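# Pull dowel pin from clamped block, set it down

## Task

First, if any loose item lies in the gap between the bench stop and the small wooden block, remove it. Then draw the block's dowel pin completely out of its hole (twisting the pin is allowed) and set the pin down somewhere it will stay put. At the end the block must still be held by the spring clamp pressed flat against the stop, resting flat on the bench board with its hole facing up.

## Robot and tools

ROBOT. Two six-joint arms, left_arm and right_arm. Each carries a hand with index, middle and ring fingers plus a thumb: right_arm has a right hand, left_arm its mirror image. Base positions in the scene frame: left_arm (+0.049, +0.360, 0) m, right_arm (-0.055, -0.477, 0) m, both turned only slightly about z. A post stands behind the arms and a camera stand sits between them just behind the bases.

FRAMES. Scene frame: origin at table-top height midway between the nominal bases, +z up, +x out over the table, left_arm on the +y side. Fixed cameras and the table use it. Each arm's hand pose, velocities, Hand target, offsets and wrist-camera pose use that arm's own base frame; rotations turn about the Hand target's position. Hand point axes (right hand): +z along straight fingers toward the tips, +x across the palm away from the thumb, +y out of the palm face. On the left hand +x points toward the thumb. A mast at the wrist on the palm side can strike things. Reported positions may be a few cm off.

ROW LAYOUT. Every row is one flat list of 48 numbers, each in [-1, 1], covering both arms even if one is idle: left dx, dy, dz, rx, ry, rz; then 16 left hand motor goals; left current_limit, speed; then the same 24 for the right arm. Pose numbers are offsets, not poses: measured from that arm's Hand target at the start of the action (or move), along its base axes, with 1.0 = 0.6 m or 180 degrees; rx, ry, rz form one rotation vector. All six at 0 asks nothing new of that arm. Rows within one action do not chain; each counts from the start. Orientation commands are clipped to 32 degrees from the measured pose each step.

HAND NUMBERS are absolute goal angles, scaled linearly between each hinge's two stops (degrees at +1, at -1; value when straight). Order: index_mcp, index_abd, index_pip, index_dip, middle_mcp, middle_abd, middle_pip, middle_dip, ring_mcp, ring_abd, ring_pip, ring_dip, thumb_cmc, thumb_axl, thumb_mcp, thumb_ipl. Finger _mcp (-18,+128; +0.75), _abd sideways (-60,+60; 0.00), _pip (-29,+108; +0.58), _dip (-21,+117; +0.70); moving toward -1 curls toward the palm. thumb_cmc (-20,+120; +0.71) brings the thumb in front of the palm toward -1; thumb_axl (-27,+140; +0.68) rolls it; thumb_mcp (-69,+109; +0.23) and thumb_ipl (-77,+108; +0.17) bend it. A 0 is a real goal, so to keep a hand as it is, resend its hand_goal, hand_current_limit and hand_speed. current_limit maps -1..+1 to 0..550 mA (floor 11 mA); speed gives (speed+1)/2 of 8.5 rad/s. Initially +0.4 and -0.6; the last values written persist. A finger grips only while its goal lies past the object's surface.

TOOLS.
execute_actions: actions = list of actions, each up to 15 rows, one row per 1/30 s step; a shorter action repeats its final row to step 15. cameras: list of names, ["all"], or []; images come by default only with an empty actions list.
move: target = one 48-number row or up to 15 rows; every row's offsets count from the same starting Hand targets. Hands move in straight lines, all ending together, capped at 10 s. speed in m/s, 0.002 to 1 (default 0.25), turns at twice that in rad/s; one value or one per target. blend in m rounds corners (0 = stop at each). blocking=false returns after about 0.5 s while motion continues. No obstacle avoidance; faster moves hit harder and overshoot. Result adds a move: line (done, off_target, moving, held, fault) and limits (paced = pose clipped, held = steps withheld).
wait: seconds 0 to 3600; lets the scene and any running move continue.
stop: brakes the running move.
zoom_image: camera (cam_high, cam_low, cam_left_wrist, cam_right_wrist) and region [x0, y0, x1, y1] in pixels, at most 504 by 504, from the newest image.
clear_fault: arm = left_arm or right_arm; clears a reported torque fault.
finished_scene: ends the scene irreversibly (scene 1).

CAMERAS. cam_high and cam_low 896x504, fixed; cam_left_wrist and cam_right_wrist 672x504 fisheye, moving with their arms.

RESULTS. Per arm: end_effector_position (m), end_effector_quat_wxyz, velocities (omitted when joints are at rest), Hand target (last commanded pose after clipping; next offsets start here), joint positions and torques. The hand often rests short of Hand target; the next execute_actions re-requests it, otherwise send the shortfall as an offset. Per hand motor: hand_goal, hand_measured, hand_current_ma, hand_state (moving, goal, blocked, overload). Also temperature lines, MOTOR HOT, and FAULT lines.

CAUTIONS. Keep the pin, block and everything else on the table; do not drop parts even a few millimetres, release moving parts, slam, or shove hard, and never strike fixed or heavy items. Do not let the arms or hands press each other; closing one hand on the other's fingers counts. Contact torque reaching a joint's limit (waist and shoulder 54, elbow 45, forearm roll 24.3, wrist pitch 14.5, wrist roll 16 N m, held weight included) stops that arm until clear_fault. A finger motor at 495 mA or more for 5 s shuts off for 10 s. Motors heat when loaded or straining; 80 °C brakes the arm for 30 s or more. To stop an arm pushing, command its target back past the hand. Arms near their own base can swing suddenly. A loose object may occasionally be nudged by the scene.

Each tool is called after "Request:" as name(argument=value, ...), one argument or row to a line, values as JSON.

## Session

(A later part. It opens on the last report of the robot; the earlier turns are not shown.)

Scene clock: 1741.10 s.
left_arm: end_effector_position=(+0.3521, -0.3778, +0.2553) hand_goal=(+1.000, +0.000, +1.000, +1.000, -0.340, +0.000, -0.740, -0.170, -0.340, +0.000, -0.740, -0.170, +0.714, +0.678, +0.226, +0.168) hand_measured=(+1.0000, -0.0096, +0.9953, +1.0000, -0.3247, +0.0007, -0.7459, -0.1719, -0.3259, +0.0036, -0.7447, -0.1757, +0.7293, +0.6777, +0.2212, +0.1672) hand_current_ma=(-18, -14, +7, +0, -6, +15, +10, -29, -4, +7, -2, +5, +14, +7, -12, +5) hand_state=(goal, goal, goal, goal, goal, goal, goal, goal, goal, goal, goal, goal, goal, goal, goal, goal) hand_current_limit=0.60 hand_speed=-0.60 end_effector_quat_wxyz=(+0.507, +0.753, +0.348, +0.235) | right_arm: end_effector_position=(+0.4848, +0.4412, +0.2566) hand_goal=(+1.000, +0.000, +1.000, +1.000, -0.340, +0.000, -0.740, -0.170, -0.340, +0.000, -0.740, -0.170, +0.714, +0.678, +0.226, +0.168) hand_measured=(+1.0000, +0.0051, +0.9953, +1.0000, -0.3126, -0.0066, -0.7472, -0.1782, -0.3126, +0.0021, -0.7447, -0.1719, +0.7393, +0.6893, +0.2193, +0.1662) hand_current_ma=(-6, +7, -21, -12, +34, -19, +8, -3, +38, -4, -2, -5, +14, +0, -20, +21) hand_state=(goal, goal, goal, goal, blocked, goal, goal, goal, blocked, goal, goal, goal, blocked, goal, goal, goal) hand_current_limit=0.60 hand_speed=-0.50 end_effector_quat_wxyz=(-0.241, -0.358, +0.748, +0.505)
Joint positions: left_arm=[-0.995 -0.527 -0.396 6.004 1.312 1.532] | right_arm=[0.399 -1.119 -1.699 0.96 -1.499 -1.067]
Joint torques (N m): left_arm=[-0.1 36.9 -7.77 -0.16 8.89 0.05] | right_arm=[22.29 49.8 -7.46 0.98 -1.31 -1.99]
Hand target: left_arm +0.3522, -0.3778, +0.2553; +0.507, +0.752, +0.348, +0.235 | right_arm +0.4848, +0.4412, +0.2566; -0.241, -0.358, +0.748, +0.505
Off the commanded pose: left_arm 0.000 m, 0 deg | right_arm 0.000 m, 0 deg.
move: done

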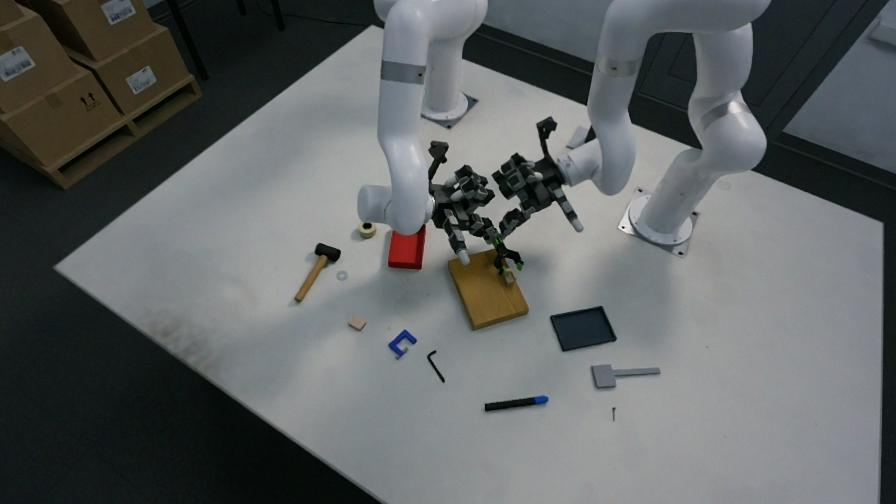

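Request:
move(
  target=[
    [0,0,0.0133,0,0,0,1,0,1,1,-0.34,0,-0.74,-0.17,-0.34,0,-0.74,-0.17,0.714,0.678,0.226,0.168,0.6,-0.6, 0,0,0.0133,0,0,0,1,0,1,1,-0.34,0,-0.74,-0.17,-0.34,0,-0.74,-0.17,0.714,0.678,0.226,0.168,0.6,-0.5],
    [-0.0161,0.0202,0.0133,0,0,0,1,0,1,1,-0.34,0,-0.74,-0.17,-0.34,0,-0.74,-0.17,0.714,0.678,0.226,0.168,0.6,-0.6, -0.0279,0.0084,0.0133,0,0,0,1,0,1,1,-0.34,0,-0.74,-0.17,-0.34,0,-0.74,-0.17,0.714,0.678,0.226,0.168,0.6,-0.5],
  ],
  speed=0.015,
  cameras=["all"],
)

Request:
zoom_image(
  camera="cam_high",
  region=[490, 240, 535, 290],
)

Request:
zoom_image(
  camera="cam_high",
  region=[480, 220, 525, 270],
)

Scene clock: 1775.23 s.
left_arm: end_effector_position=(+0.3425, -0.3657, +0.2633) hand_goal=(+1.000, +0.000, +1.000, +1.000, -0.340, +0.000, -0.740, -0.170, -0.340, +0.000, -0.740, -0.170, +0.714, +0.678, +0.226, +0.168) hand_measured=(+1.0000, -0.0110, +1.0000, +1.0000, -0.3259, +0.0007, -0.7459, -0.1719, -0.3247, +0.0036, -0.7459, -0.1744, +0.7293, +0.6777, +0.2212, +0.1681) hand_current_ma=(-24, -11, +23, -16, +7, +8, +13, -14, +8, -6, +1, +8, -8, +21, +8, -26) hand_state=(goal, goal, goal, goal, goal, goal, goal, goal, goal, goal, goal, goal, goal, goal, goal, goal) hand_current_limit=0.60 hand_speed=-0.60 end_effector_quat_wxyz=(+0.507, +0.752, +0.348, +0.235) | right_arm: end_effector_position=(+0.4680, +0.4462, +0.2646) hand_goal=(+1.000, +0.000, +1.000, +1.000, -0.340, +0.000, -0.740, -0.170, -0.340, +0.000, -0.740, -0.170, +0.714, +0.678, +0.226, +0.168) hand_measured=(+1.0000, +0.0080, +1.0000, +1.0000, -0.3138, -0.0081, -0.7459, -0.1795, -0.3102, +0.0007, -0.7459, -0.1706, +0.7393, +0.6883, +0.2193, +0.1672) hand_current_ma=(+7, -1, -6, +6, +21, -7, -27, -1, +44, +7, +0, -3, +14, -10, -7, +4) hand_state=(goal, goal, goal, goal, blocked, goal, goal, goal, blocked, goal, goal, goal, blocked, goal, goal, goal) hand_current_limit=0.60 hand_speed=-0.50 end_effector_quat_wxyz=(-0.241, -0.358, +0.748, +0.505)
Joint positions: left_arm=[-1 -0.484 -0.351 5.999 1.313 1.531] | right_arm=[0.415 -1.076 -1.635 0.974 -1.48 -1.079]
Joint torques (N m): left_arm=[-0.09 37.59 -7.73 -0.16 7.62 0.05] | right_arm=[27.54 48.92 -6.23 0.95 -1.32 -1.75]
Hand target: left_arm +0.3425, -0.3657, +0.2633; +0.507, +0.752, +0.348, +0.235 | right_arm +0.4680, +0.4462, +0.2646; -0.241, -0.358, +0.748, +0.505
Off the commanded pose: left_arm 0.000 m, 0 deg | right_arm 0.000 m, 0 deg.
move: done
cam_left_wrist: T_world_to_cam=[[-0.71823, -0.40835, -0.56337, 0.20661], [-0.36978, 0.90988, -0.18809, 0.46026], [0.58941, 0.07323, -0.80451, 0.16457]] pos_world=[0.22159, -0.34646, 0.33537]
cam_right_wrist: T_world_to_cam=[[0.3353, 0.75116, 0.56863, -0.6113], [0.94019, -0.22823, -0.2529, -0.3162], [-0.06019, 0.61942, -0.78275, 0.08317]] pos_world=[0.50726, 0.3355, 0.33274]

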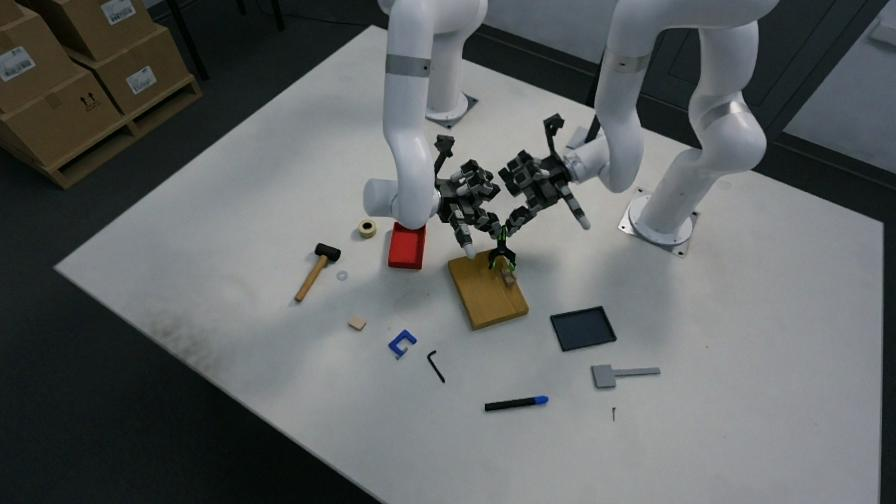

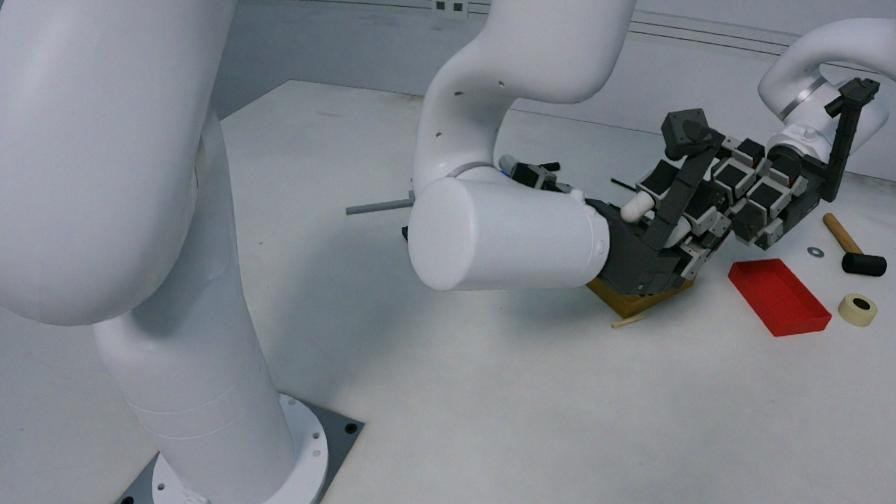

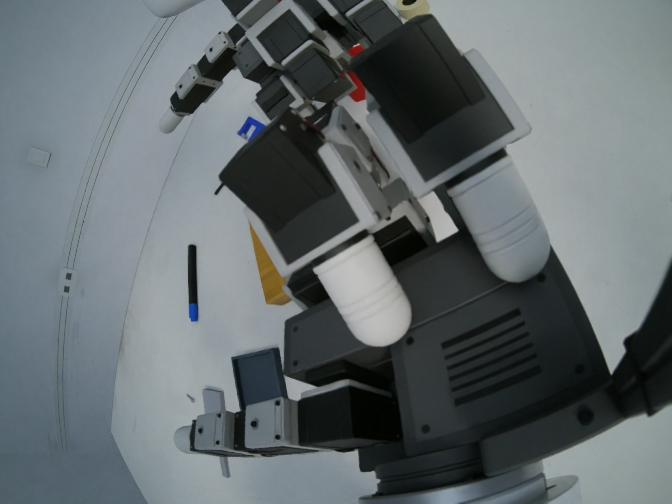

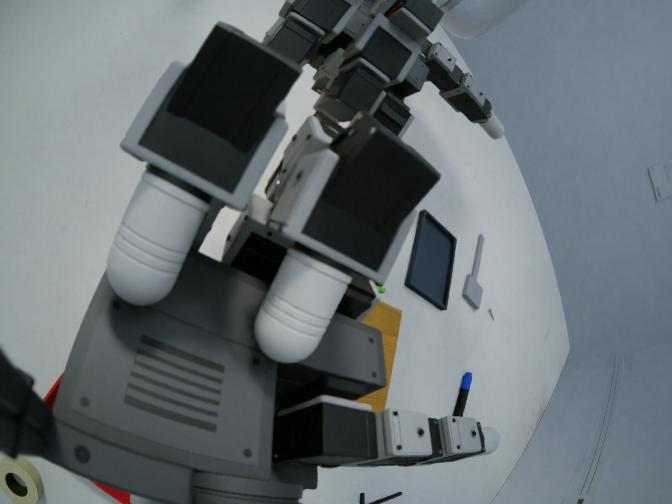

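Scaled by 10.080 from the camera's image (finer frame: 1280x720).

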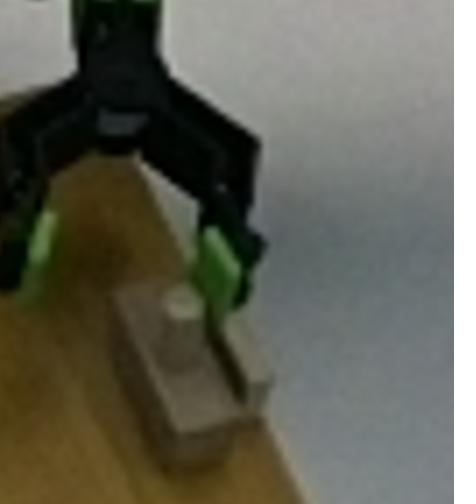

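Scaled by 10.080 from the camera's image (finer frame: 1280x720).

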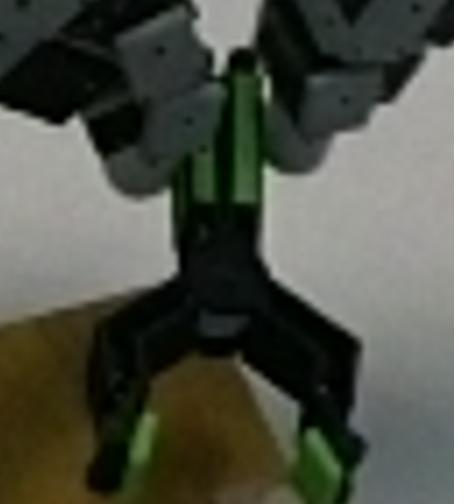

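Request:
move(
  target=[
    [0,0,0.025,0,0,0,1,0,1,1,-0.34,0,-0.74,-0.17,-0.34,0,-0.74,-0.17,0.714,0.678,0.226,0.168,0.6,-0.6, 0,0,0.025,0,0,0,1,0,1,1,-0.34,0,-0.74,-0.17,-0.34,0,-0.74,-0.17,0.714,0.678,0.226,0.168,0.6,-0.5],
    [-0.0033,-0.0038,0.025,0,0,0,1,0,1,1,-0.34,0,-0.74,-0.17,-0.34,0,-0.74,-0.17,0.714,0.678,0.226,0.168,0.6,-0.6, 0.0031,0.0039,0.025,0,0,0,1,0,1,1,-0.34,0,-0.74,-0.17,-0.34,0,-0.74,-0.17,0.714,0.678,0.226,0.168,0.6,-0.5],
  ],
  speed=0.015,
  cameras=["cam_high"],
)

Request:
zoom_image(
  camera="cam_high",
  region=[480, 220, 540, 290],
)

Scene clock: 1784.43 s.
left_arm: end_effector_position=(+0.3405, -0.3679, +0.2783) hand_goal=(+1.000, +0.000, +1.000, +1.000, -0.340, +0.000, -0.740, -0.170, -0.340, +0.000, -0.740, -0.170, +0.714, +0.678, +0.226, +0.168) hand_measured=(+1.0000, -0.0096, +0.9991, +1.0000, -0.3247, +0.0007, -0.7447, -0.1719, -0.3247, +0.0036, -0.7459, -0.1757, +0.7293, +0.6777, +0.2212, +0.1681) hand_current_ma=(+5, -32, +0, -22, +11, +1, +21, -16, +11, +9, -19, -1, +0, +16, +3, -18) hand_state=(goal, goal, goal, goal, goal, goal, goal, goal, goal, goal, goal, goal, goal, goal, goal, goal) hand_current_limit=0.60 hand_speed=-0.60 end_effector_quat_wxyz=(+0.507, +0.752, +0.348, +0.235) | right_arm: end_effector_position=(+0.4699, +0.4486, +0.2796) hand_goal=(+1.000, +0.000, +1.000, +1.000, -0.340, +0.000, -0.740, -0.170, -0.340, +0.000, -0.740, -0.170, +0.714, +0.678, +0.226, +0.168) hand_measured=(+1.0000, +0.0065, +0.9991, +1.0000, -0.3138, -0.0081, -0.7472, -0.1782, -0.3114, +0.0007, -0.7447, -0.1719, +0.7393, +0.6883, +0.2193, +0.1681) hand_current_ma=(+0, +6, +24, -9, +30, +1, -10, +3, +39, -8, +0, -12, +22, -1, -2, +4) hand_state=(goal, goal, goal, goal, blocked, goal, goal, goal, blocked, goal, goal, goal, blocked, goal, goal, goal) hand_current_limit=0.60 hand_speed=-0.50 end_effector_quat_wxyz=(-0.241, -0.358, +0.748, +0.505)
Joint positions: left_arm=[-1.011 -0.426 -0.342 5.985 1.266 1.544] | right_arm=[0.417 -1.056 -1.638 0.974 -1.492 -1.059]
Joint torques (N m): left_arm=[-0.09 23.03 -27.52 -0.1 1.48 0.05] | right_arm=[28.41 32.75 -17.74 0.98 -7.81 -0.06]
Hand target: left_arm +0.3405, -0.3679, +0.2783; +0.507, +0.752, +0.348, +0.235 | right_arm +0.4699, +0.4486, +0.2796; -0.241, -0.358, +0.748, +0.505
Off the commanded pose: left_arm 0.000 m, 0 deg | right_arm 0.000 m, 0 deg.
move: done

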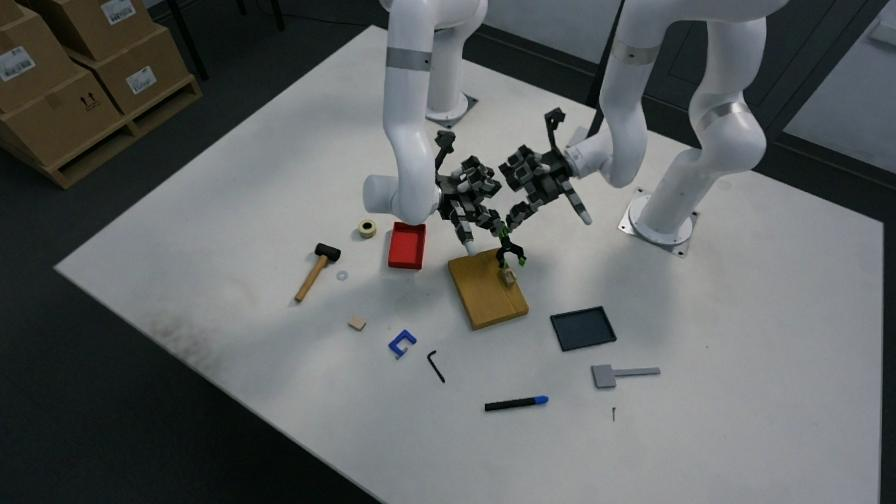

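Scaled by 7.200 from the camera's image (finer frame: 1280x720).

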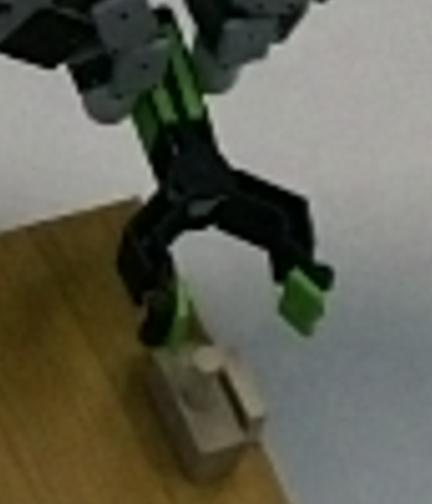

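Request:
move(
  target=[0.0032,-0.0027,-0.04,0,0,0,1,0,1,1,-0.34,0,-0.74,-0.17,-0.34,0,-0.74,-0.17,0.714,0.678,0.226,0.168,0.6,-0.6, 0.0033,-0.0026,-0.04,0,0,0,1,0,1,1,-0.34,0,-0.74,-0.17,-0.34,0,-0.74,-0.17,0.714,0.678,0.226,0.168,0.6,-0.5],
  speed=0.02,
  cameras=["cam_high"],
)

Request:
zoom_image(
  camera="cam_high",
  region=[490, 240, 535, 290],
)

Scene clock: 1793.13 s.
left_arm: end_effector_position=(+0.3424, -0.3696, +0.2543) hand_goal=(+1.000, +0.000, +1.000, +1.000, -0.340, +0.000, -0.740, -0.170, -0.340, +0.000, -0.740, -0.170, +0.714, +0.678, +0.226, +0.168) hand_measured=(+1.0000, -0.0110, +0.9991, +1.0000, -0.3247, +0.0007, -0.7459, -0.1719, -0.3259, +0.0036, -0.7459, -0.1744, +0.7293, +0.6777, +0.2222, +0.1681) hand_current_ma=(+4, -7, +6, +5, +17, +1, +5, -13, +6, -7, -5, +5, +5, +2, -16, -3) hand_state=(goal, goal, goal, goal, goal, goal, goal, goal, goal, goal, goal, goal, goal, goal, goal, goal) hand_current_limit=0.60 hand_speed=-0.60 end_effector_quat_wxyz=(+0.507, +0.752, +0.348, +0.235) | right_arm: end_effector_position=(+0.4719, +0.4470, +0.2556) hand_goal=(+1.000, +0.000, +1.000, +1.000, -0.340, +0.000, -0.740, -0.170, -0.340, +0.000, -0.740, -0.170, +0.714, +0.678, +0.226, +0.168) hand_measured=(+1.0000, +0.0080, +1.0000, +1.0000, -0.3126, -0.0081, -0.7459, -0.1770, -0.3114, +0.0007, -0.7447, -0.1719, +0.7393, +0.6893, +0.2193, +0.1672) hand_current_ma=(+8, +21, -8, -18, +34, -18, -15, +1, +44, +4, -16, -3, +18, -7, -9, -2) hand_state=(goal, goal, goal, goal, blocked, goal, goal, goal, blocked, goal, goal, goal, blocked, goal, goal, goal) hand_current_limit=0.60 hand_speed=-0.50 end_effector_quat_wxyz=(-0.241, -0.358, +0.748, +0.505)
Joint positions: left_arm=[-1.008 -0.522 -0.367 5.993 1.334 1.523] | right_arm=[0.413 -1.1 -1.657 0.973 -1.48 -1.081]
Joint torques (N m): left_arm=[-0.09 24.68 -25.77 -0.19 9.76 0.05] | right_arm=[-0.13 30.67 -17.48 0.94 -1.32 -1.66]
Hand target: left_arm +0.3424, -0.3696, +0.2543; +0.507, +0.752, +0.348, +0.235 | right_arm +0.4719, +0.4470, +0.2556; -0.241, -0.358, +0.748, +0.505
Off the commanded pose: left_arm 0.000 m, 0 deg | right_arm 0.000 m, 0 deg.
move: done

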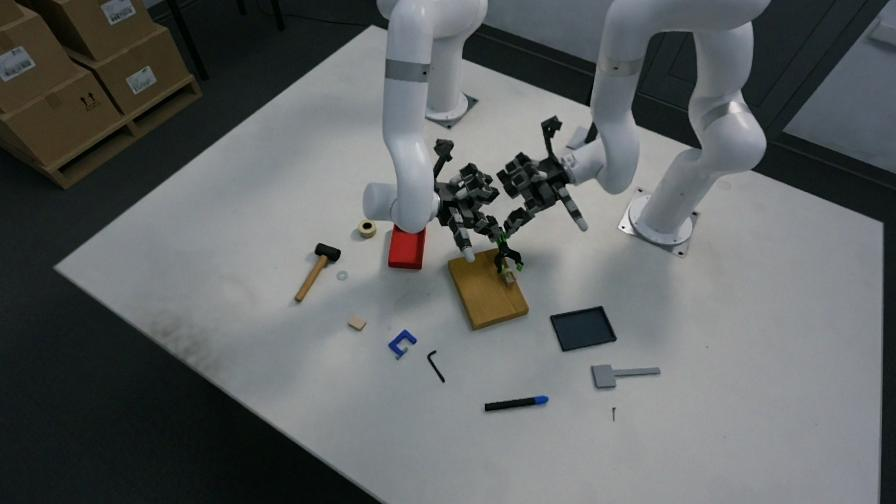

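Scaled by 10.080 from the camera's image (finer frame: 1280x720).

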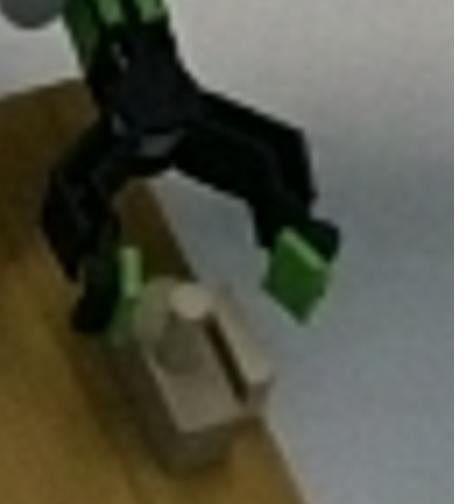

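Request:
move(
  target=[0.0013,-0.0011,-0.025,0,0,0,1,0,1,1,-0.34,0,-0.74,-0.17,-0.34,0,-0.74,-0.17,0.714,0.678,0.226,0.168,0.6,-0.6, 0.0013,-0.0011,-0.025,0,0,0,1,0,1,1,-0.34,0,-0.74,-0.17,-0.34,0,-0.74,-0.17,0.714,0.678,0.226,0.168,0.6,-0.5],
  speed=0.015,
  cameras=["cam_high"],
)

Request:
zoom_image(
  camera="cam_high",
  region=[490, 240, 535, 290],
)

Scene clock: 1801.57 s.
left_arm: end_effector_position=(+0.3432, -0.3702, +0.2393) hand_goal=(+1.000, +0.000, +1.000, +1.000, -0.340, +0.000, -0.740, -0.170, -0.340, +0.000, -0.740, -0.170, +0.714, +0.678, +0.226, +0.168) hand_measured=(+1.0000, -0.0110, +0.9991, +1.0000, -0.3247, +0.0007, -0.7459, -0.1731, -0.3247, +0.0036, -0.7459, -0.1757, +0.7293, +0.6777, +0.2212, +0.1681) hand_current_ma=(+0, +0, +18, -19, +2, +2, -12, -12, +7, -6, -11, +11, +5, -6, -18, -18) hand_state=(goal, goal, goal, goal, goal, goal, goal, goal, goal, goal, goal, goal, goal, goal, goal, goal) hand_current_limit=0.60 hand_speed=-0.60 end_effector_quat_wxyz=(+0.507, +0.752, +0.348, +0.235) | right_arm: end_effector_position=(+0.4726, +0.4464, +0.2406) hand_goal=(+1.000, +0.000, +1.000, +1.000, -0.340, +0.000, -0.740, -0.170, -0.340, +0.000, -0.740, -0.170, +0.714, +0.678, +0.226, +0.168) hand_measured=(+1.0000, +0.0065, +0.9991, +1.0000, -0.3138, -0.0081, -0.7472, -0.1770, -0.3114, +0.0007, -0.7459, -0.1719, +0.7393, +0.6883, +0.2193, +0.1662) hand_current_ma=(+8, +10, -5, -10, +12, -18, -15, +16, +30, -8, -1, +8, +32, +13, -17, +7) hand_state=(goal, goal, goal, goal, blocked, goal, goal, goal, blocked, goal, goal, goal, blocked, goal, goal, goal) hand_current_limit=0.60 hand_speed=-0.50 end_effector_quat_wxyz=(-0.241, -0.358, +0.748, +0.505)
Joint positions: left_arm=[-1.007 -0.58 -0.385 5.997 1.373 1.512] | right_arm=[0.412 -1.127 -1.67 0.973 -1.472 -1.094]
Joint torques (N m): left_arm=[-0.1 25.62 -23.3 -0.24 9.78 0.05] | right_arm=[-0.13 33.07 -17.31 0.92 -1.33 -1.87]
Hand target: left_arm +0.3432, -0.3702, +0.2393; +0.507, +0.752, +0.348, +0.235 | right_arm +0.4726, +0.4464, +0.2406; -0.241, -0.358, +0.748, +0.505
Off the commanded pose: left_arm 0.000 m, 0 deg | right_arm 0.000 m, 0 deg.
move: done

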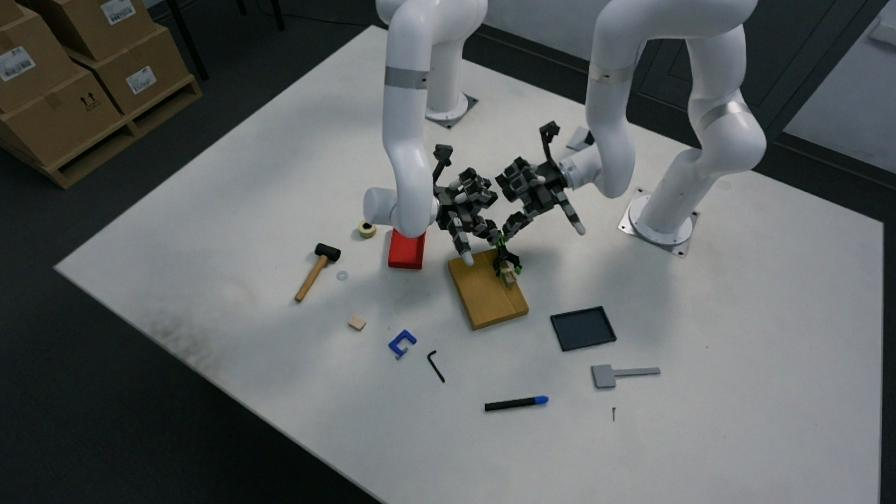

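Scaled by 10.080 from the camera's image (finer frame: 1280x720).

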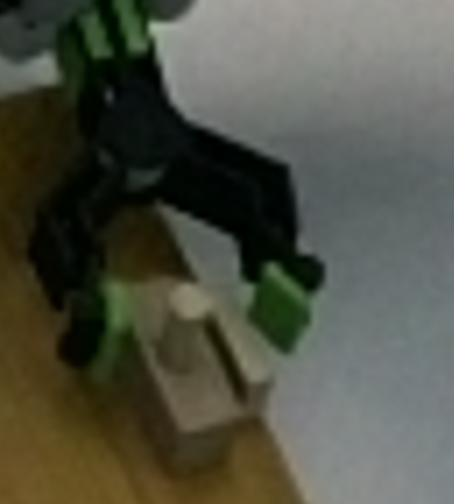

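Request:
move(
  target=[0,0,-0.0167,0,0,0,1,0,1,1,-0.34,0,-0.74,-0.17,-0.34,0,-0.74,-0.17,0.714,0.678,0.226,0.168,0.6,-0.6, 0,0,-0.0167,0,0,0,1,0,1,1,-0.34,0,-0.74,-0.17,-0.34,0,-0.74,-0.17,0.714,0.678,0.226,0.168,0.6,-0.5],
  speed=0.015,
  cameras=["cam_high"],
)

Request:
zoom_image(
  camera="cam_high",
  region=[490, 240, 535, 290],
)

Scene clock: 1805.17 s.
left_arm: end_effector_position=(+0.3432, -0.3702, +0.2293) hand_goal=(+1.000, +0.000, +1.000, +1.000, -0.340, +0.000, -0.740, -0.170, -0.340, +0.000, -0.740, -0.170, +0.714, +0.678, +0.226, +0.168) hand_measured=(+1.0000, -0.0110, +0.9991, +1.0000, -0.3247, +0.0007, -0.7459, -0.1731, -0.3247, +0.0036, -0.7459, -0.1744, +0.7293, +0.6777, +0.2212, +0.1672) hand_current_ma=(-23, -19, -5, -7, +10, -16, +2, -22, -6, +18, +2, -6, +21, -5, -21, +1) hand_state=(goal, goal, goal, goal, goal, goal, goal, goal, goal, goal, goal, goal, goal, goal, goal, goal) hand_current_limit=0.60 hand_speed=-0.60 end_effector_quat_wxyz=(+0.507, +0.752, +0.348, +0.235) | right_arm: end_effector_position=(+0.4727, +0.4464, +0.2305) hand_goal=(+1.000, +0.000, +1.000, +1.000, -0.340, +0.000, -0.740, -0.170, -0.340, +0.000, -0.740, -0.170, +0.714, +0.678, +0.226, +0.168) hand_measured=(+1.0000, +0.0080, +1.0000, +1.0000, -0.3138, -0.0081, -0.7459, -0.1770, -0.3114, +0.0007, -0.7459, -0.1706, +0.7393, +0.6893, +0.2193, +0.1672) hand_current_ma=(+23, +21, +0, -8, +24, +12, -19, -3, +43, -9, +7, -13, +34, +4, -7, +1) hand_state=(goal, goal, goal, goal, blocked, goal, goal, goal, blocked, goal, goal, goal, blocked, goal, goal, goal) hand_current_limit=0.60 hand_speed=-0.50 end_effector_quat_wxyz=(-0.241, -0.358, +0.748, +0.505)
Joint positions: left_arm=[-1.007 -0.619 -0.395 5.998 1.4 1.504] | right_arm=[0.412 -1.146 -1.678 0.974 -1.466 -1.102]
Joint torques (N m): left_arm=[-0.1 26.19 -23.6 -0.27 7.59 -2.01] | right_arm=[-0.13 33.05 -17.2 0.9 -1.33 -2.01]
Hand target: left_arm +0.3432, -0.3702, +0.2293; +0.507, +0.752, +0.348, +0.235 | right_arm +0.4726, +0.4464, +0.2305; -0.241, -0.358, +0.748, +0.505
Off the commanded pose: left_arm 0.000 m, 0 deg | right_arm 0.000 m, 0 deg.
move: done

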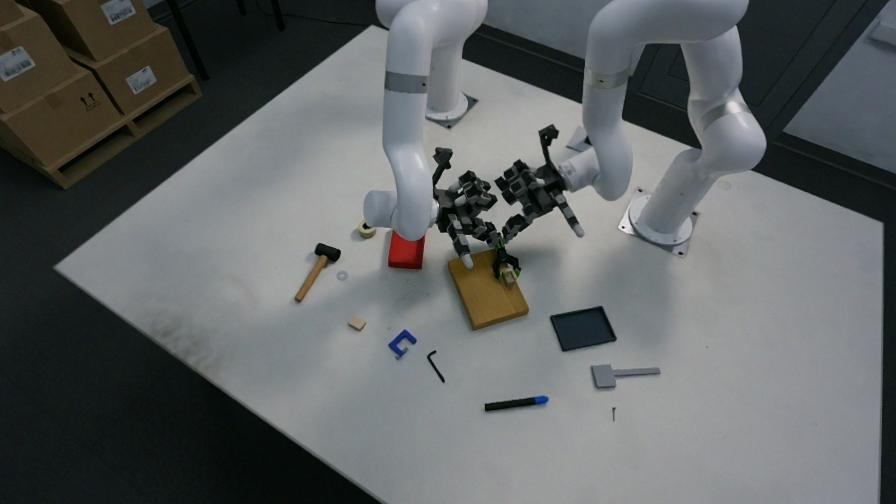

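Scaled by 10.080 from the camera's image (finer frame: 1280x720).

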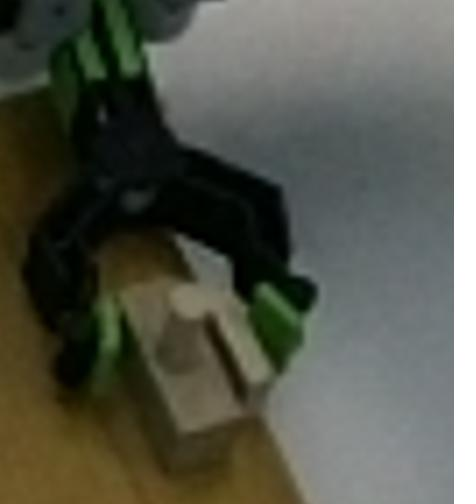

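Request:
move(
  target=[0,0,-0.0125,0,0,0,1,0,1,1,-0.34,0,-0.74,-0.17,-0.34,0,-0.74,-0.17,0.714,0.678,0.226,0.168,0.6,-0.6, 0,0,-0.0125,0,0,0,1,0,1,1,-0.34,0,-0.74,-0.17,-0.34,0,-0.74,-0.17,0.714,0.678,0.226,0.168,0.6,-0.5],
  speed=0.015,
  cameras=["all"],
)

Request:
zoom_image(
  camera="cam_high",
  region=[480, 220, 540, 290],
)

Scene clock: 1811.40 s.
left_arm: end_effector_position=(+0.3432, -0.3702, +0.2218) hand_goal=(+1.000, +0.000, +1.000, +1.000, -0.340, +0.000, -0.740, -0.170, -0.340, +0.000, -0.740, -0.170, +0.714, +0.678, +0.226, +0.168) hand_measured=(+1.0000, -0.0140, +0.9991, +1.0000, -0.3247, +0.0007, -0.7459, -0.1731, -0.3259, +0.0036, -0.7459, -0.1757, +0.7293, +0.6777, +0.2212, +0.1681) hand_current_ma=(-3, +6, +7, -7, +18, +3, -1, -12, +11, +13, +9, +13, -14, -17, -19, -13) hand_state=(goal, goal, goal, goal, goal, goal, goal, goal, goal, goal, goal, goal, goal, goal, goal, goal) hand_current_limit=0.60 hand_speed=-0.60 end_effector_quat_wxyz=(+0.507, +0.752, +0.348, +0.235) | right_arm: end_effector_position=(+0.4727, +0.4464, +0.2231) hand_goal=(+1.000, +0.000, +1.000, +1.000, -0.340, +0.000, -0.740, -0.170, -0.340, +0.000, -0.740, -0.170, +0.714, +0.678, +0.226, +0.168) hand_measured=(+1.0000, +0.0036, +0.9991, +1.0000, -0.3126, -0.0081, -0.7459, -0.1782, -0.3114, -0.0008, -0.7459, -0.1719, +0.7393, +0.6872, +0.2193, +0.1672) hand_current_ma=(-16, -2, -7, -8, +33, -19, -7, -2, +51, -2, +0, -6, +25, +6, -8, +14) hand_state=(goal, goal, goal, goal, blocked, goal, goal, goal, blocked, goal, goal, goal, blocked, goal, goal, goal) hand_current_limit=0.60 hand_speed=-0.50 end_effector_quat_wxyz=(-0.241, -0.358, +0.748, +0.505)
Joint positions: left_arm=[-1.007 -0.647 -0.404 5.999 1.419 1.498] | right_arm=[0.412 -1.159 -1.684 0.975 -1.462 -1.108]
Joint torques (N m): left_arm=[-0.1 26.6 -24.47 -0.29 5.95 -2.21] | right_arm=[-0.13 28.22 -17.12 0.89 -1.34 -1.54]
Hand target: left_arm +0.3432, -0.3702, +0.2218; +0.507, +0.752, +0.348, +0.235 | right_arm +0.4726, +0.4464, +0.2230; -0.241, -0.358, +0.748, +0.505
Off the commanded pose: left_arm 0.000 m, 0 deg | right_arm 0.000 m, 0 deg.
move: done
cam_left_wrist: T_world_to_cam=[[-0.71823, -0.40835, -0.56337, 0.18197], [-0.36978, 0.90988, -0.18809, 0.45684], [0.58941, 0.07323, -0.80451, 0.13104]] pos_world=[0.22239, -0.35096, 0.29387]
cam_right_wrist: T_world_to_cam=[[0.3353, 0.75111, 0.56869, -0.58932], [0.94019, -0.22821, -0.25292, -0.331], [-0.06019, 0.61948, -0.7827, 0.05086]] pos_world=[0.51186, 0.3356, 0.29124]

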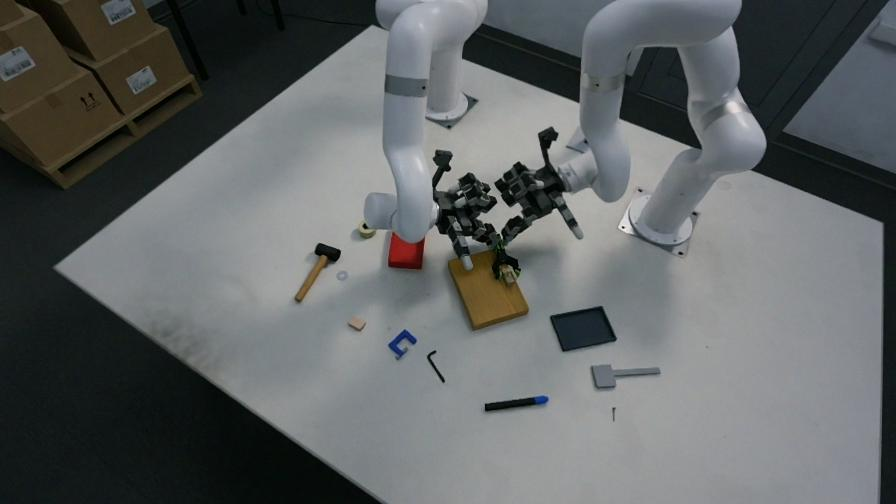

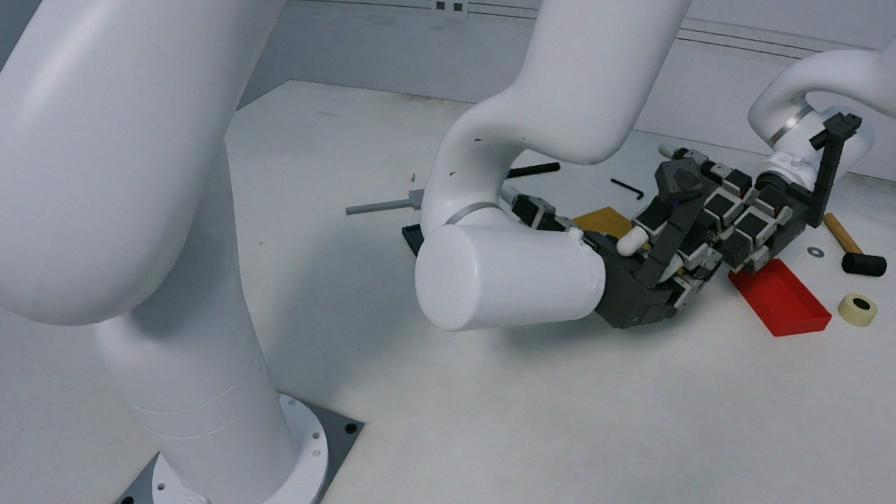

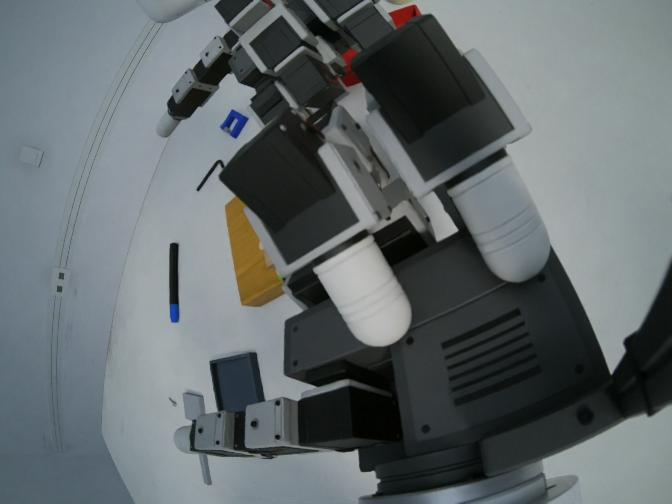

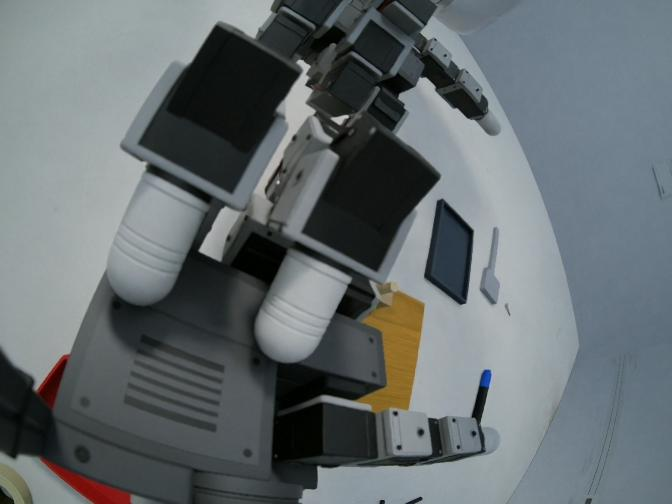

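Scaled by 7.200 from the camera's image (finer frame: 1280x720).

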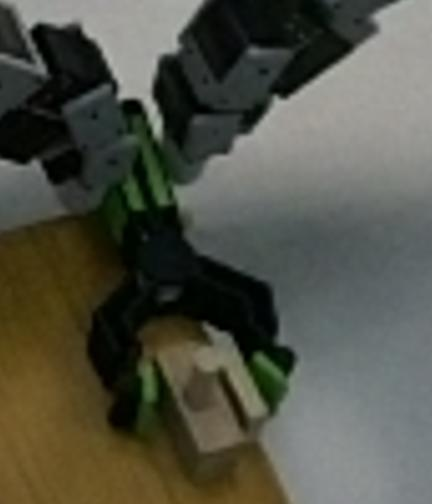

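Request:
zoom_image(
  camera="cam_right_wrist",
  region=[350, 260, 440, 340],
)

Request:
zoom_image(
  camera="cam_high",
  region=[495, 255, 525, 290],
)

Scaled by 5.600 from the camera's image (finer frame: 960x720).

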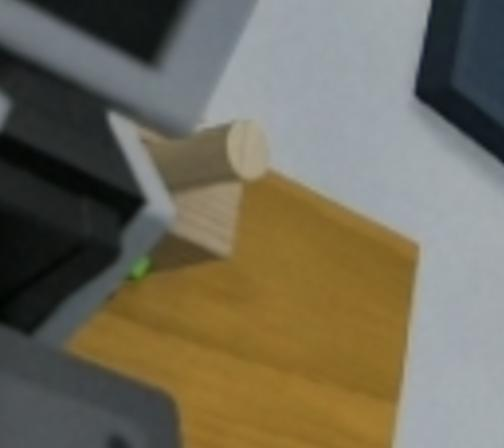

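Scaled by 14.400 from the camera's image (finer frame: 1280x720).

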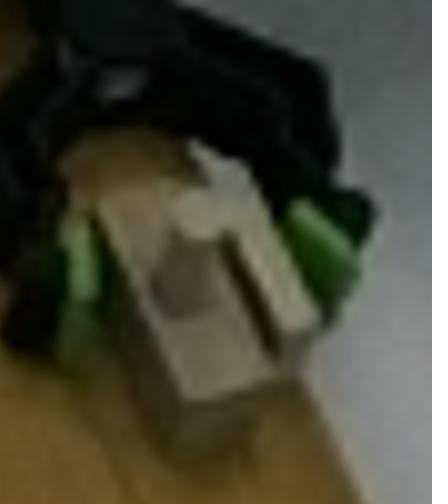

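Request:
move(
  target=[0,0,-0.0042,0,0,0,1,0,1,1,-0.34,0,-0.74,-0.17,-0.34,0,-0.74,-0.17,0.714,0.678,0.226,0.168,0.6,-0.6, 0,0,-0.0042,0,0,0,1,0,1,1,-0.34,0,-0.74,-0.17,-0.34,0,-0.74,-0.17,0.714,0.678,0.226,0.168,0.6,-0.5],
  speed=0.01,
  cameras=["cam_high"],
)

Request:
zoom_image(
  camera="cam_high",
  region=[480, 220, 540, 290],
)

Scene clock: 1819.50 s.
left_arm: end_effector_position=(+0.3432, -0.3702, +0.2193) hand_goal=(+1.000, +0.000, +1.000, +1.000, -0.340, +0.000, -0.740, -0.170, -0.340, +0.000, -0.740, -0.170, +0.714, +0.678, +0.226, +0.168) hand_measured=(+1.0000, -0.0403, +1.0000, +1.0000, -0.3247, +0.0007, -0.7459, -0.1731, -0.3259, +0.0036, -0.7459, -0.1757, +0.7293, +0.6767, +0.2212, +0.1672) hand_current_ma=(-7, -16, +13, +3, -2, -4, +26, -11, +9, -18, -1, +3, +7, -5, -8, -17) hand_state=(goal, blocked, goal, goal, goal, goal, goal, goal, goal, goal, goal, goal, goal, goal, goal, goal) hand_current_limit=0.60 hand_speed=-0.60 end_effector_quat_wxyz=(+0.507, +0.752, +0.348, +0.235) | right_arm: end_effector_position=(+0.4727, +0.4464, +0.2209) hand_goal=(+1.000, +0.000, +1.000, +1.000, -0.340, +0.000, -0.740, -0.170, -0.340, +0.000, -0.740, -0.170, +0.714, +0.678, +0.226, +0.168) hand_measured=(+1.0000, -0.0052, +0.9978, +1.0000, -0.3126, -0.0066, -0.7459, -0.1782, -0.3114, +0.0007, -0.7447, -0.1719, +0.7393, +0.6883, +0.2183, +0.1672) hand_current_ma=(+10, +7, +2, -5, +34, -3, -13, -12, +45, -20, +4, -11, +21, +11, -17, +2) hand_state=(goal, goal, goal, goal, blocked, goal, goal, goal, blocked, goal, goal, goal, blocked, goal, goal, goal) hand_current_limit=0.60 hand_speed=-0.50 end_effector_quat_wxyz=(-0.241, -0.358, +0.748, +0.505)
Joint positions: left_arm=[-1.007 -0.657 -0.407 6 1.425 1.496] | right_arm=[0.412 -1.164 -1.686 0.975 -1.46 -1.11]
Joint torques (N m): left_arm=[-0.1 15.2 -23.44 -0.3 5.63 0.05] | right_arm=[-0.13 14.5 -9.57 0.89 3.52 -0.06]
Hand target: left_arm +0.3432, -0.3702, +0.2193; +0.507, +0.752, +0.348, +0.235 | right_arm +0.4726, +0.4464, +0.2205; -0.241, -0.358, +0.748, +0.505
Off the commanded pose: left_arm 0.000 m, 0 deg | right_arm 0.000 m, 0 deg.
move: done

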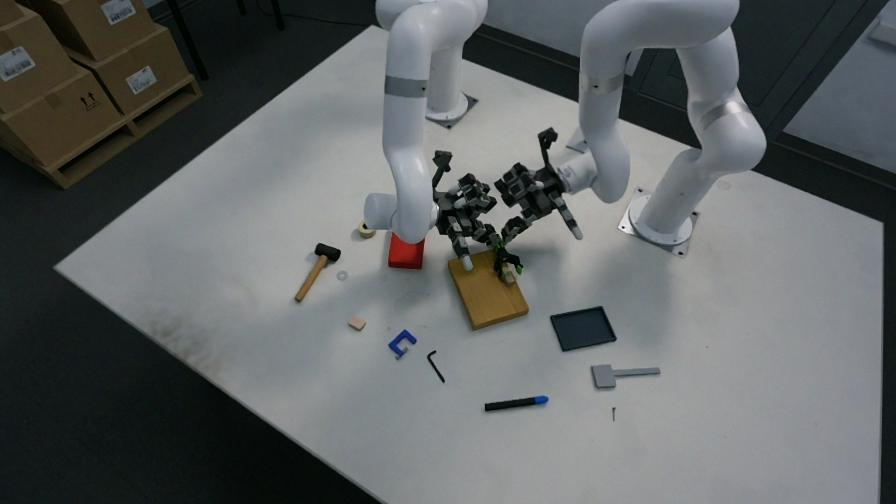

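Scaled by 7.200 from the camera's image (finer frame: 1280x720).

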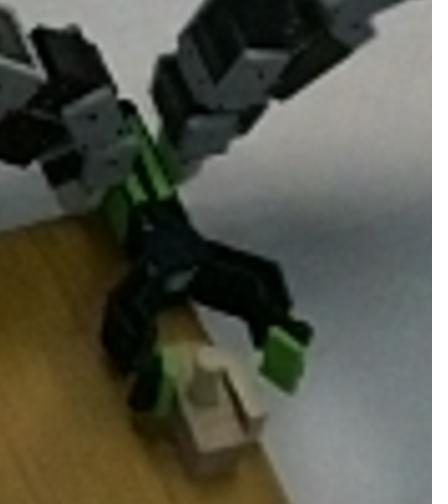

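Request:
move(
  target=[0,0,0.005,0,0,0,1,0,1,1,-0.34,0,-0.74,-0.17,-0.34,0,-0.74,-0.17,0.714,0.678,0.226,0.168,0.6,-0.6, 0,0,0.005,0,0,0,1,0,1,1,-0.34,0,-0.74,-0.17,-0.34,0,-0.74,-0.17,0.714,0.678,0.226,0.168,0.6,-0.5],
  speed=0.01,
  cameras=["cam_high"],
)

Request:
zoom_image(
  camera="cam_high",
  region=[490, 240, 535, 290],
)

Scene clock: 1826.73 s.
left_arm: end_effector_position=(+0.3432, -0.3702, +0.2223) hand_goal=(+1.000, +0.000, +1.000, +1.000, -0.340, +0.000, -0.740, -0.170, -0.340, +0.000, -0.740, -0.170, +0.714, +0.678, +0.226, +0.168) hand_measured=(+1.0000, -0.0345, +0.9991, +1.0000, -0.3247, +0.0007, -0.7447, -0.1731, -0.3247, +0.0036, -0.7447, -0.1757, +0.7293, +0.6777, +0.2212, +0.1681) hand_current_ma=(-9, -11, +12, -7, +6, +7, +9, +3, -9, -6, +3, -7, +14, -3, -19, -19) hand_state=(goal, blocked, goal, goal, goal, goal, goal, goal, goal, goal, goal, goal, goal, goal, goal, goal) hand_current_limit=0.60 hand_speed=-0.60 end_effector_quat_wxyz=(+0.507, +0.753, +0.348, +0.235) | right_arm: end_effector_position=(+0.4726, +0.4464, +0.2235) hand_goal=(+1.000, +0.000, +1.000, +1.000, -0.340, +0.000, -0.740, -0.170, -0.340, +0.000, -0.740, -0.170, +0.714, +0.678, +0.226, +0.168) hand_measured=(+1.0000, +0.0065, +0.9978, +1.0000, -0.3138, -0.0081, -0.7472, -0.1782, -0.3102, +0.0007, -0.7447, -0.1706, +0.7393, +0.6872, +0.2183, +0.1672) hand_current_ma=(-3, -7, -9, -19, +31, -5, -12, +1, +44, -11, -27, -16, +19, +1, -19, +3) hand_state=(goal, goal, goal, goal, blocked, goal, goal, goal, blocked, goal, goal, goal, blocked, goal, goal, goal) hand_current_limit=0.60 hand_speed=-0.50 end_effector_quat_wxyz=(-0.241, -0.358, +0.748, +0.505)
Joint positions: left_arm=[-1.007 -0.645 -0.403 5.999 1.418 1.498] | right_arm=[0.412 -1.159 -1.684 0.975 -1.462 -1.108]
Joint torques (N m): left_arm=[-0.1 41.47 -5.59 -0.29 1.47 0.05] | right_arm=[19.46 49.81 -6.33 0.89 -8.6 1.32]
Hand target: left_arm +0.3432, -0.3702, +0.2223; +0.507, +0.752, +0.348, +0.235 | right_arm +0.4726, +0.4464, +0.2235; -0.241, -0.358, +0.748, +0.505
Off the commanded pose: left_arm 0.000 m, 0 deg | right_arm 0.000 m, 0 deg.
move: done

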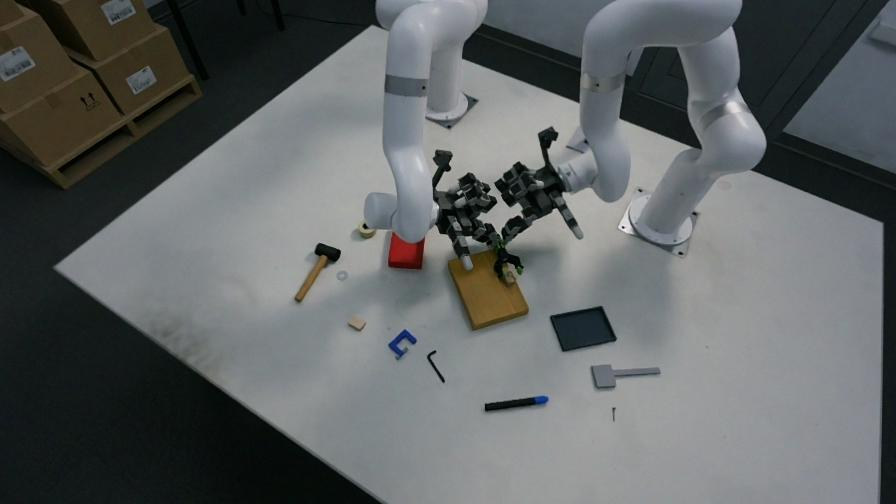

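Scaled by 10.080 from the camera's image (finer frame: 1280x720).

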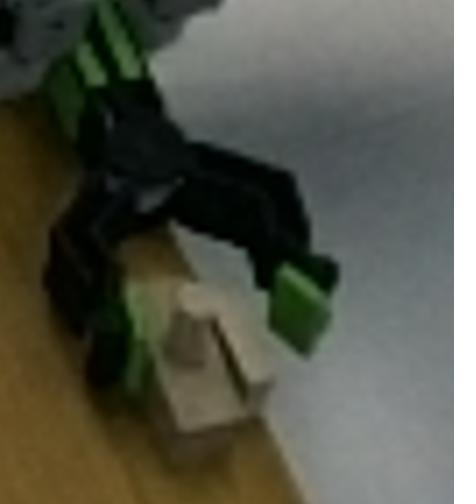

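Request:
move(
  target=[
    [0.0038,-0.0033,0,0,0,0,1,0,1,1,-0.34,0,-0.74,-0.17,-0.34,0,-0.74,-0.17,0.714,0.678,0.226,0.168,0.6,-0.6, 0.0039,-0.0031,0,0,0,0,1,0,1,1,-0.34,0,-0.74,-0.17,-0.34,0,-0.74,-0.17,0.714,0.678,0.226,0.168,0.6,-0.5],
    [0.0038,-0.0033,0.0333,0,0,0,1,0,1,1,-0.34,0,-0.74,-0.17,-0.34,0,-0.74,-0.17,0.714,0.678,0.226,0.168,0.6,-0.6, 0.0039,-0.0031,0.0333,0,0,0,1,0,1,1,-0.34,0,-0.74,-0.17,-0.34,0,-0.74,-0.17,0.714,0.678,0.226,0.168,0.6,-0.5],
  ],
  speed=0.015,
  cameras=["cam_high"],
)

Request:
zoom_image(
  camera="cam_high",
  region=[490, 240, 535, 290],
)

Request:
zoom_image(
  camera="cam_high",
  region=[480, 220, 525, 270],
)

Scene clock: 1835.17 s.
left_arm: end_effector_position=(+0.3455, -0.3722, +0.2422) hand_goal=(+1.000, +0.000, +1.000, +1.000, -0.340, +0.000, -0.740, -0.170, -0.340, +0.000, -0.740, -0.170, +0.714, +0.678, +0.226, +0.168) hand_measured=(+1.0000, -0.0345, +0.9991, +1.0000, -0.3259, +0.0007, -0.7459, -0.1731, -0.3247, +0.0036, -0.7459, -0.1744, +0.7293, +0.6777, +0.2212, +0.1681) hand_current_ma=(-11, -9, +1, -24, +6, +0, +7, -4, -6, -4, -14, -10, +7, -28, -16, -18) hand_state=(goal, blocked, goal, goal, goal, goal, goal, goal, goal, goal, goal, goal, goal, goal, goal, goal) hand_current_limit=0.60 hand_speed=-0.60 end_effector_quat_wxyz=(+0.507, +0.752, +0.348, +0.235) | right_arm: end_effector_position=(+0.4750, +0.4445, +0.2435) hand_goal=(+1.000, +0.000, +1.000, +1.000, -0.340, +0.000, -0.740, -0.170, -0.340, +0.000, -0.740, -0.170, +0.714, +0.678, +0.226, +0.168) hand_measured=(+1.0000, +0.0051, +0.9991, +1.0000, -0.3126, -0.0081, -0.7459, -0.1782, -0.3102, +0.0007, -0.7459, -0.1706, +0.7393, +0.6883, +0.2193, +0.1662) hand_current_ma=(+4, -4, +3, +1, +28, -12, -9, +7, +46, -13, -6, -2, +22, -9, -36, +0) hand_state=(goal, goal, goal, goal, blocked, goal, goal, goal, blocked, goal, goal, goal, blocked, goal, goal, goal) hand_current_limit=0.60 hand_speed=-0.50 end_effector_quat_wxyz=(-0.241, -0.358, +0.748, +0.505)
Joint positions: left_arm=[-1.004 -0.571 -0.388 5.999 1.361 1.516] | right_arm=[0.408 -1.125 -1.674 0.97 -1.477 -1.09]
Joint torques (N m): left_arm=[-0.1 37.56 -6.77 -0.22 1.47 0.05] | right_arm=[-0.13 49.58 -7.24 0.93 -7.69 -0.06]
Hand target: left_arm +0.3455, -0.3722, +0.2422; +0.507, +0.752, +0.348, +0.235 | right_arm +0.4750, +0.4445, +0.2435; -0.241, -0.358, +0.748, +0.505
Off the commanded pose: left_arm 0.000 m, 0 deg | right_arm 0.000 m, 0 deg.
move: done

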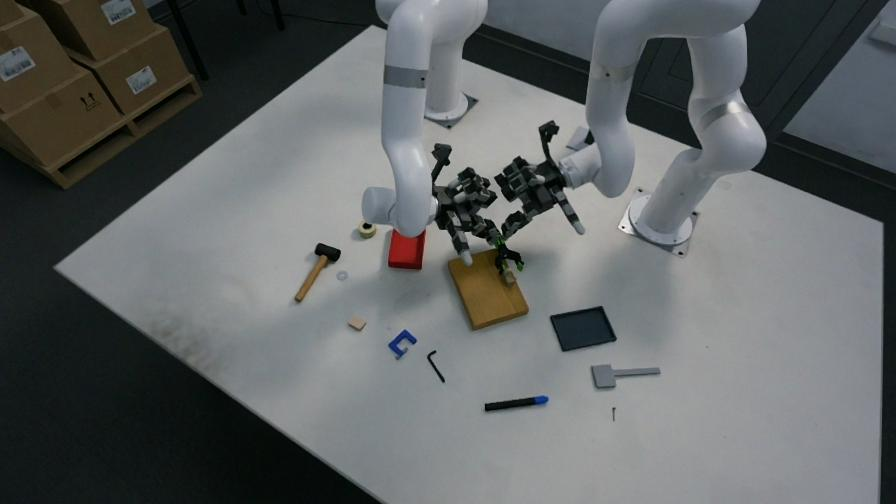

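Scaled by 10.080 from the camera's image (finer frame: 1280x720).

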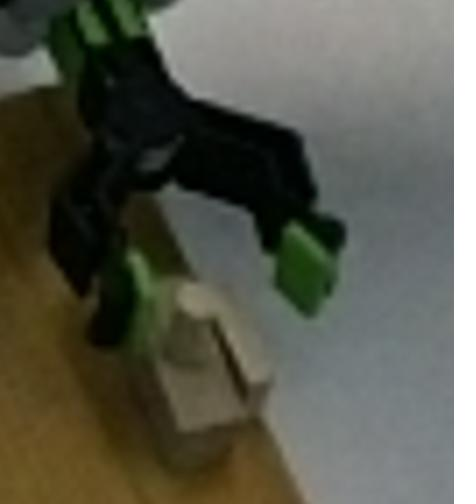

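Scaled by 10.080 from the camera's image (finer frame: 1280x720).

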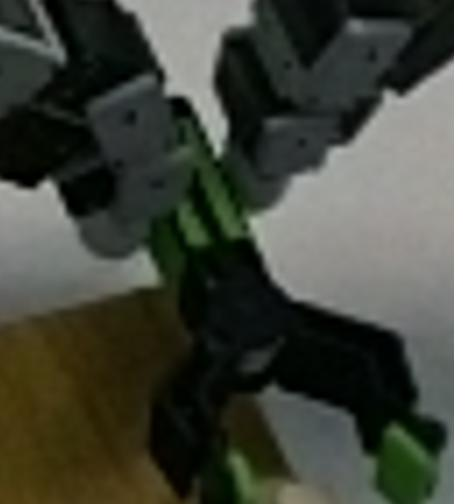

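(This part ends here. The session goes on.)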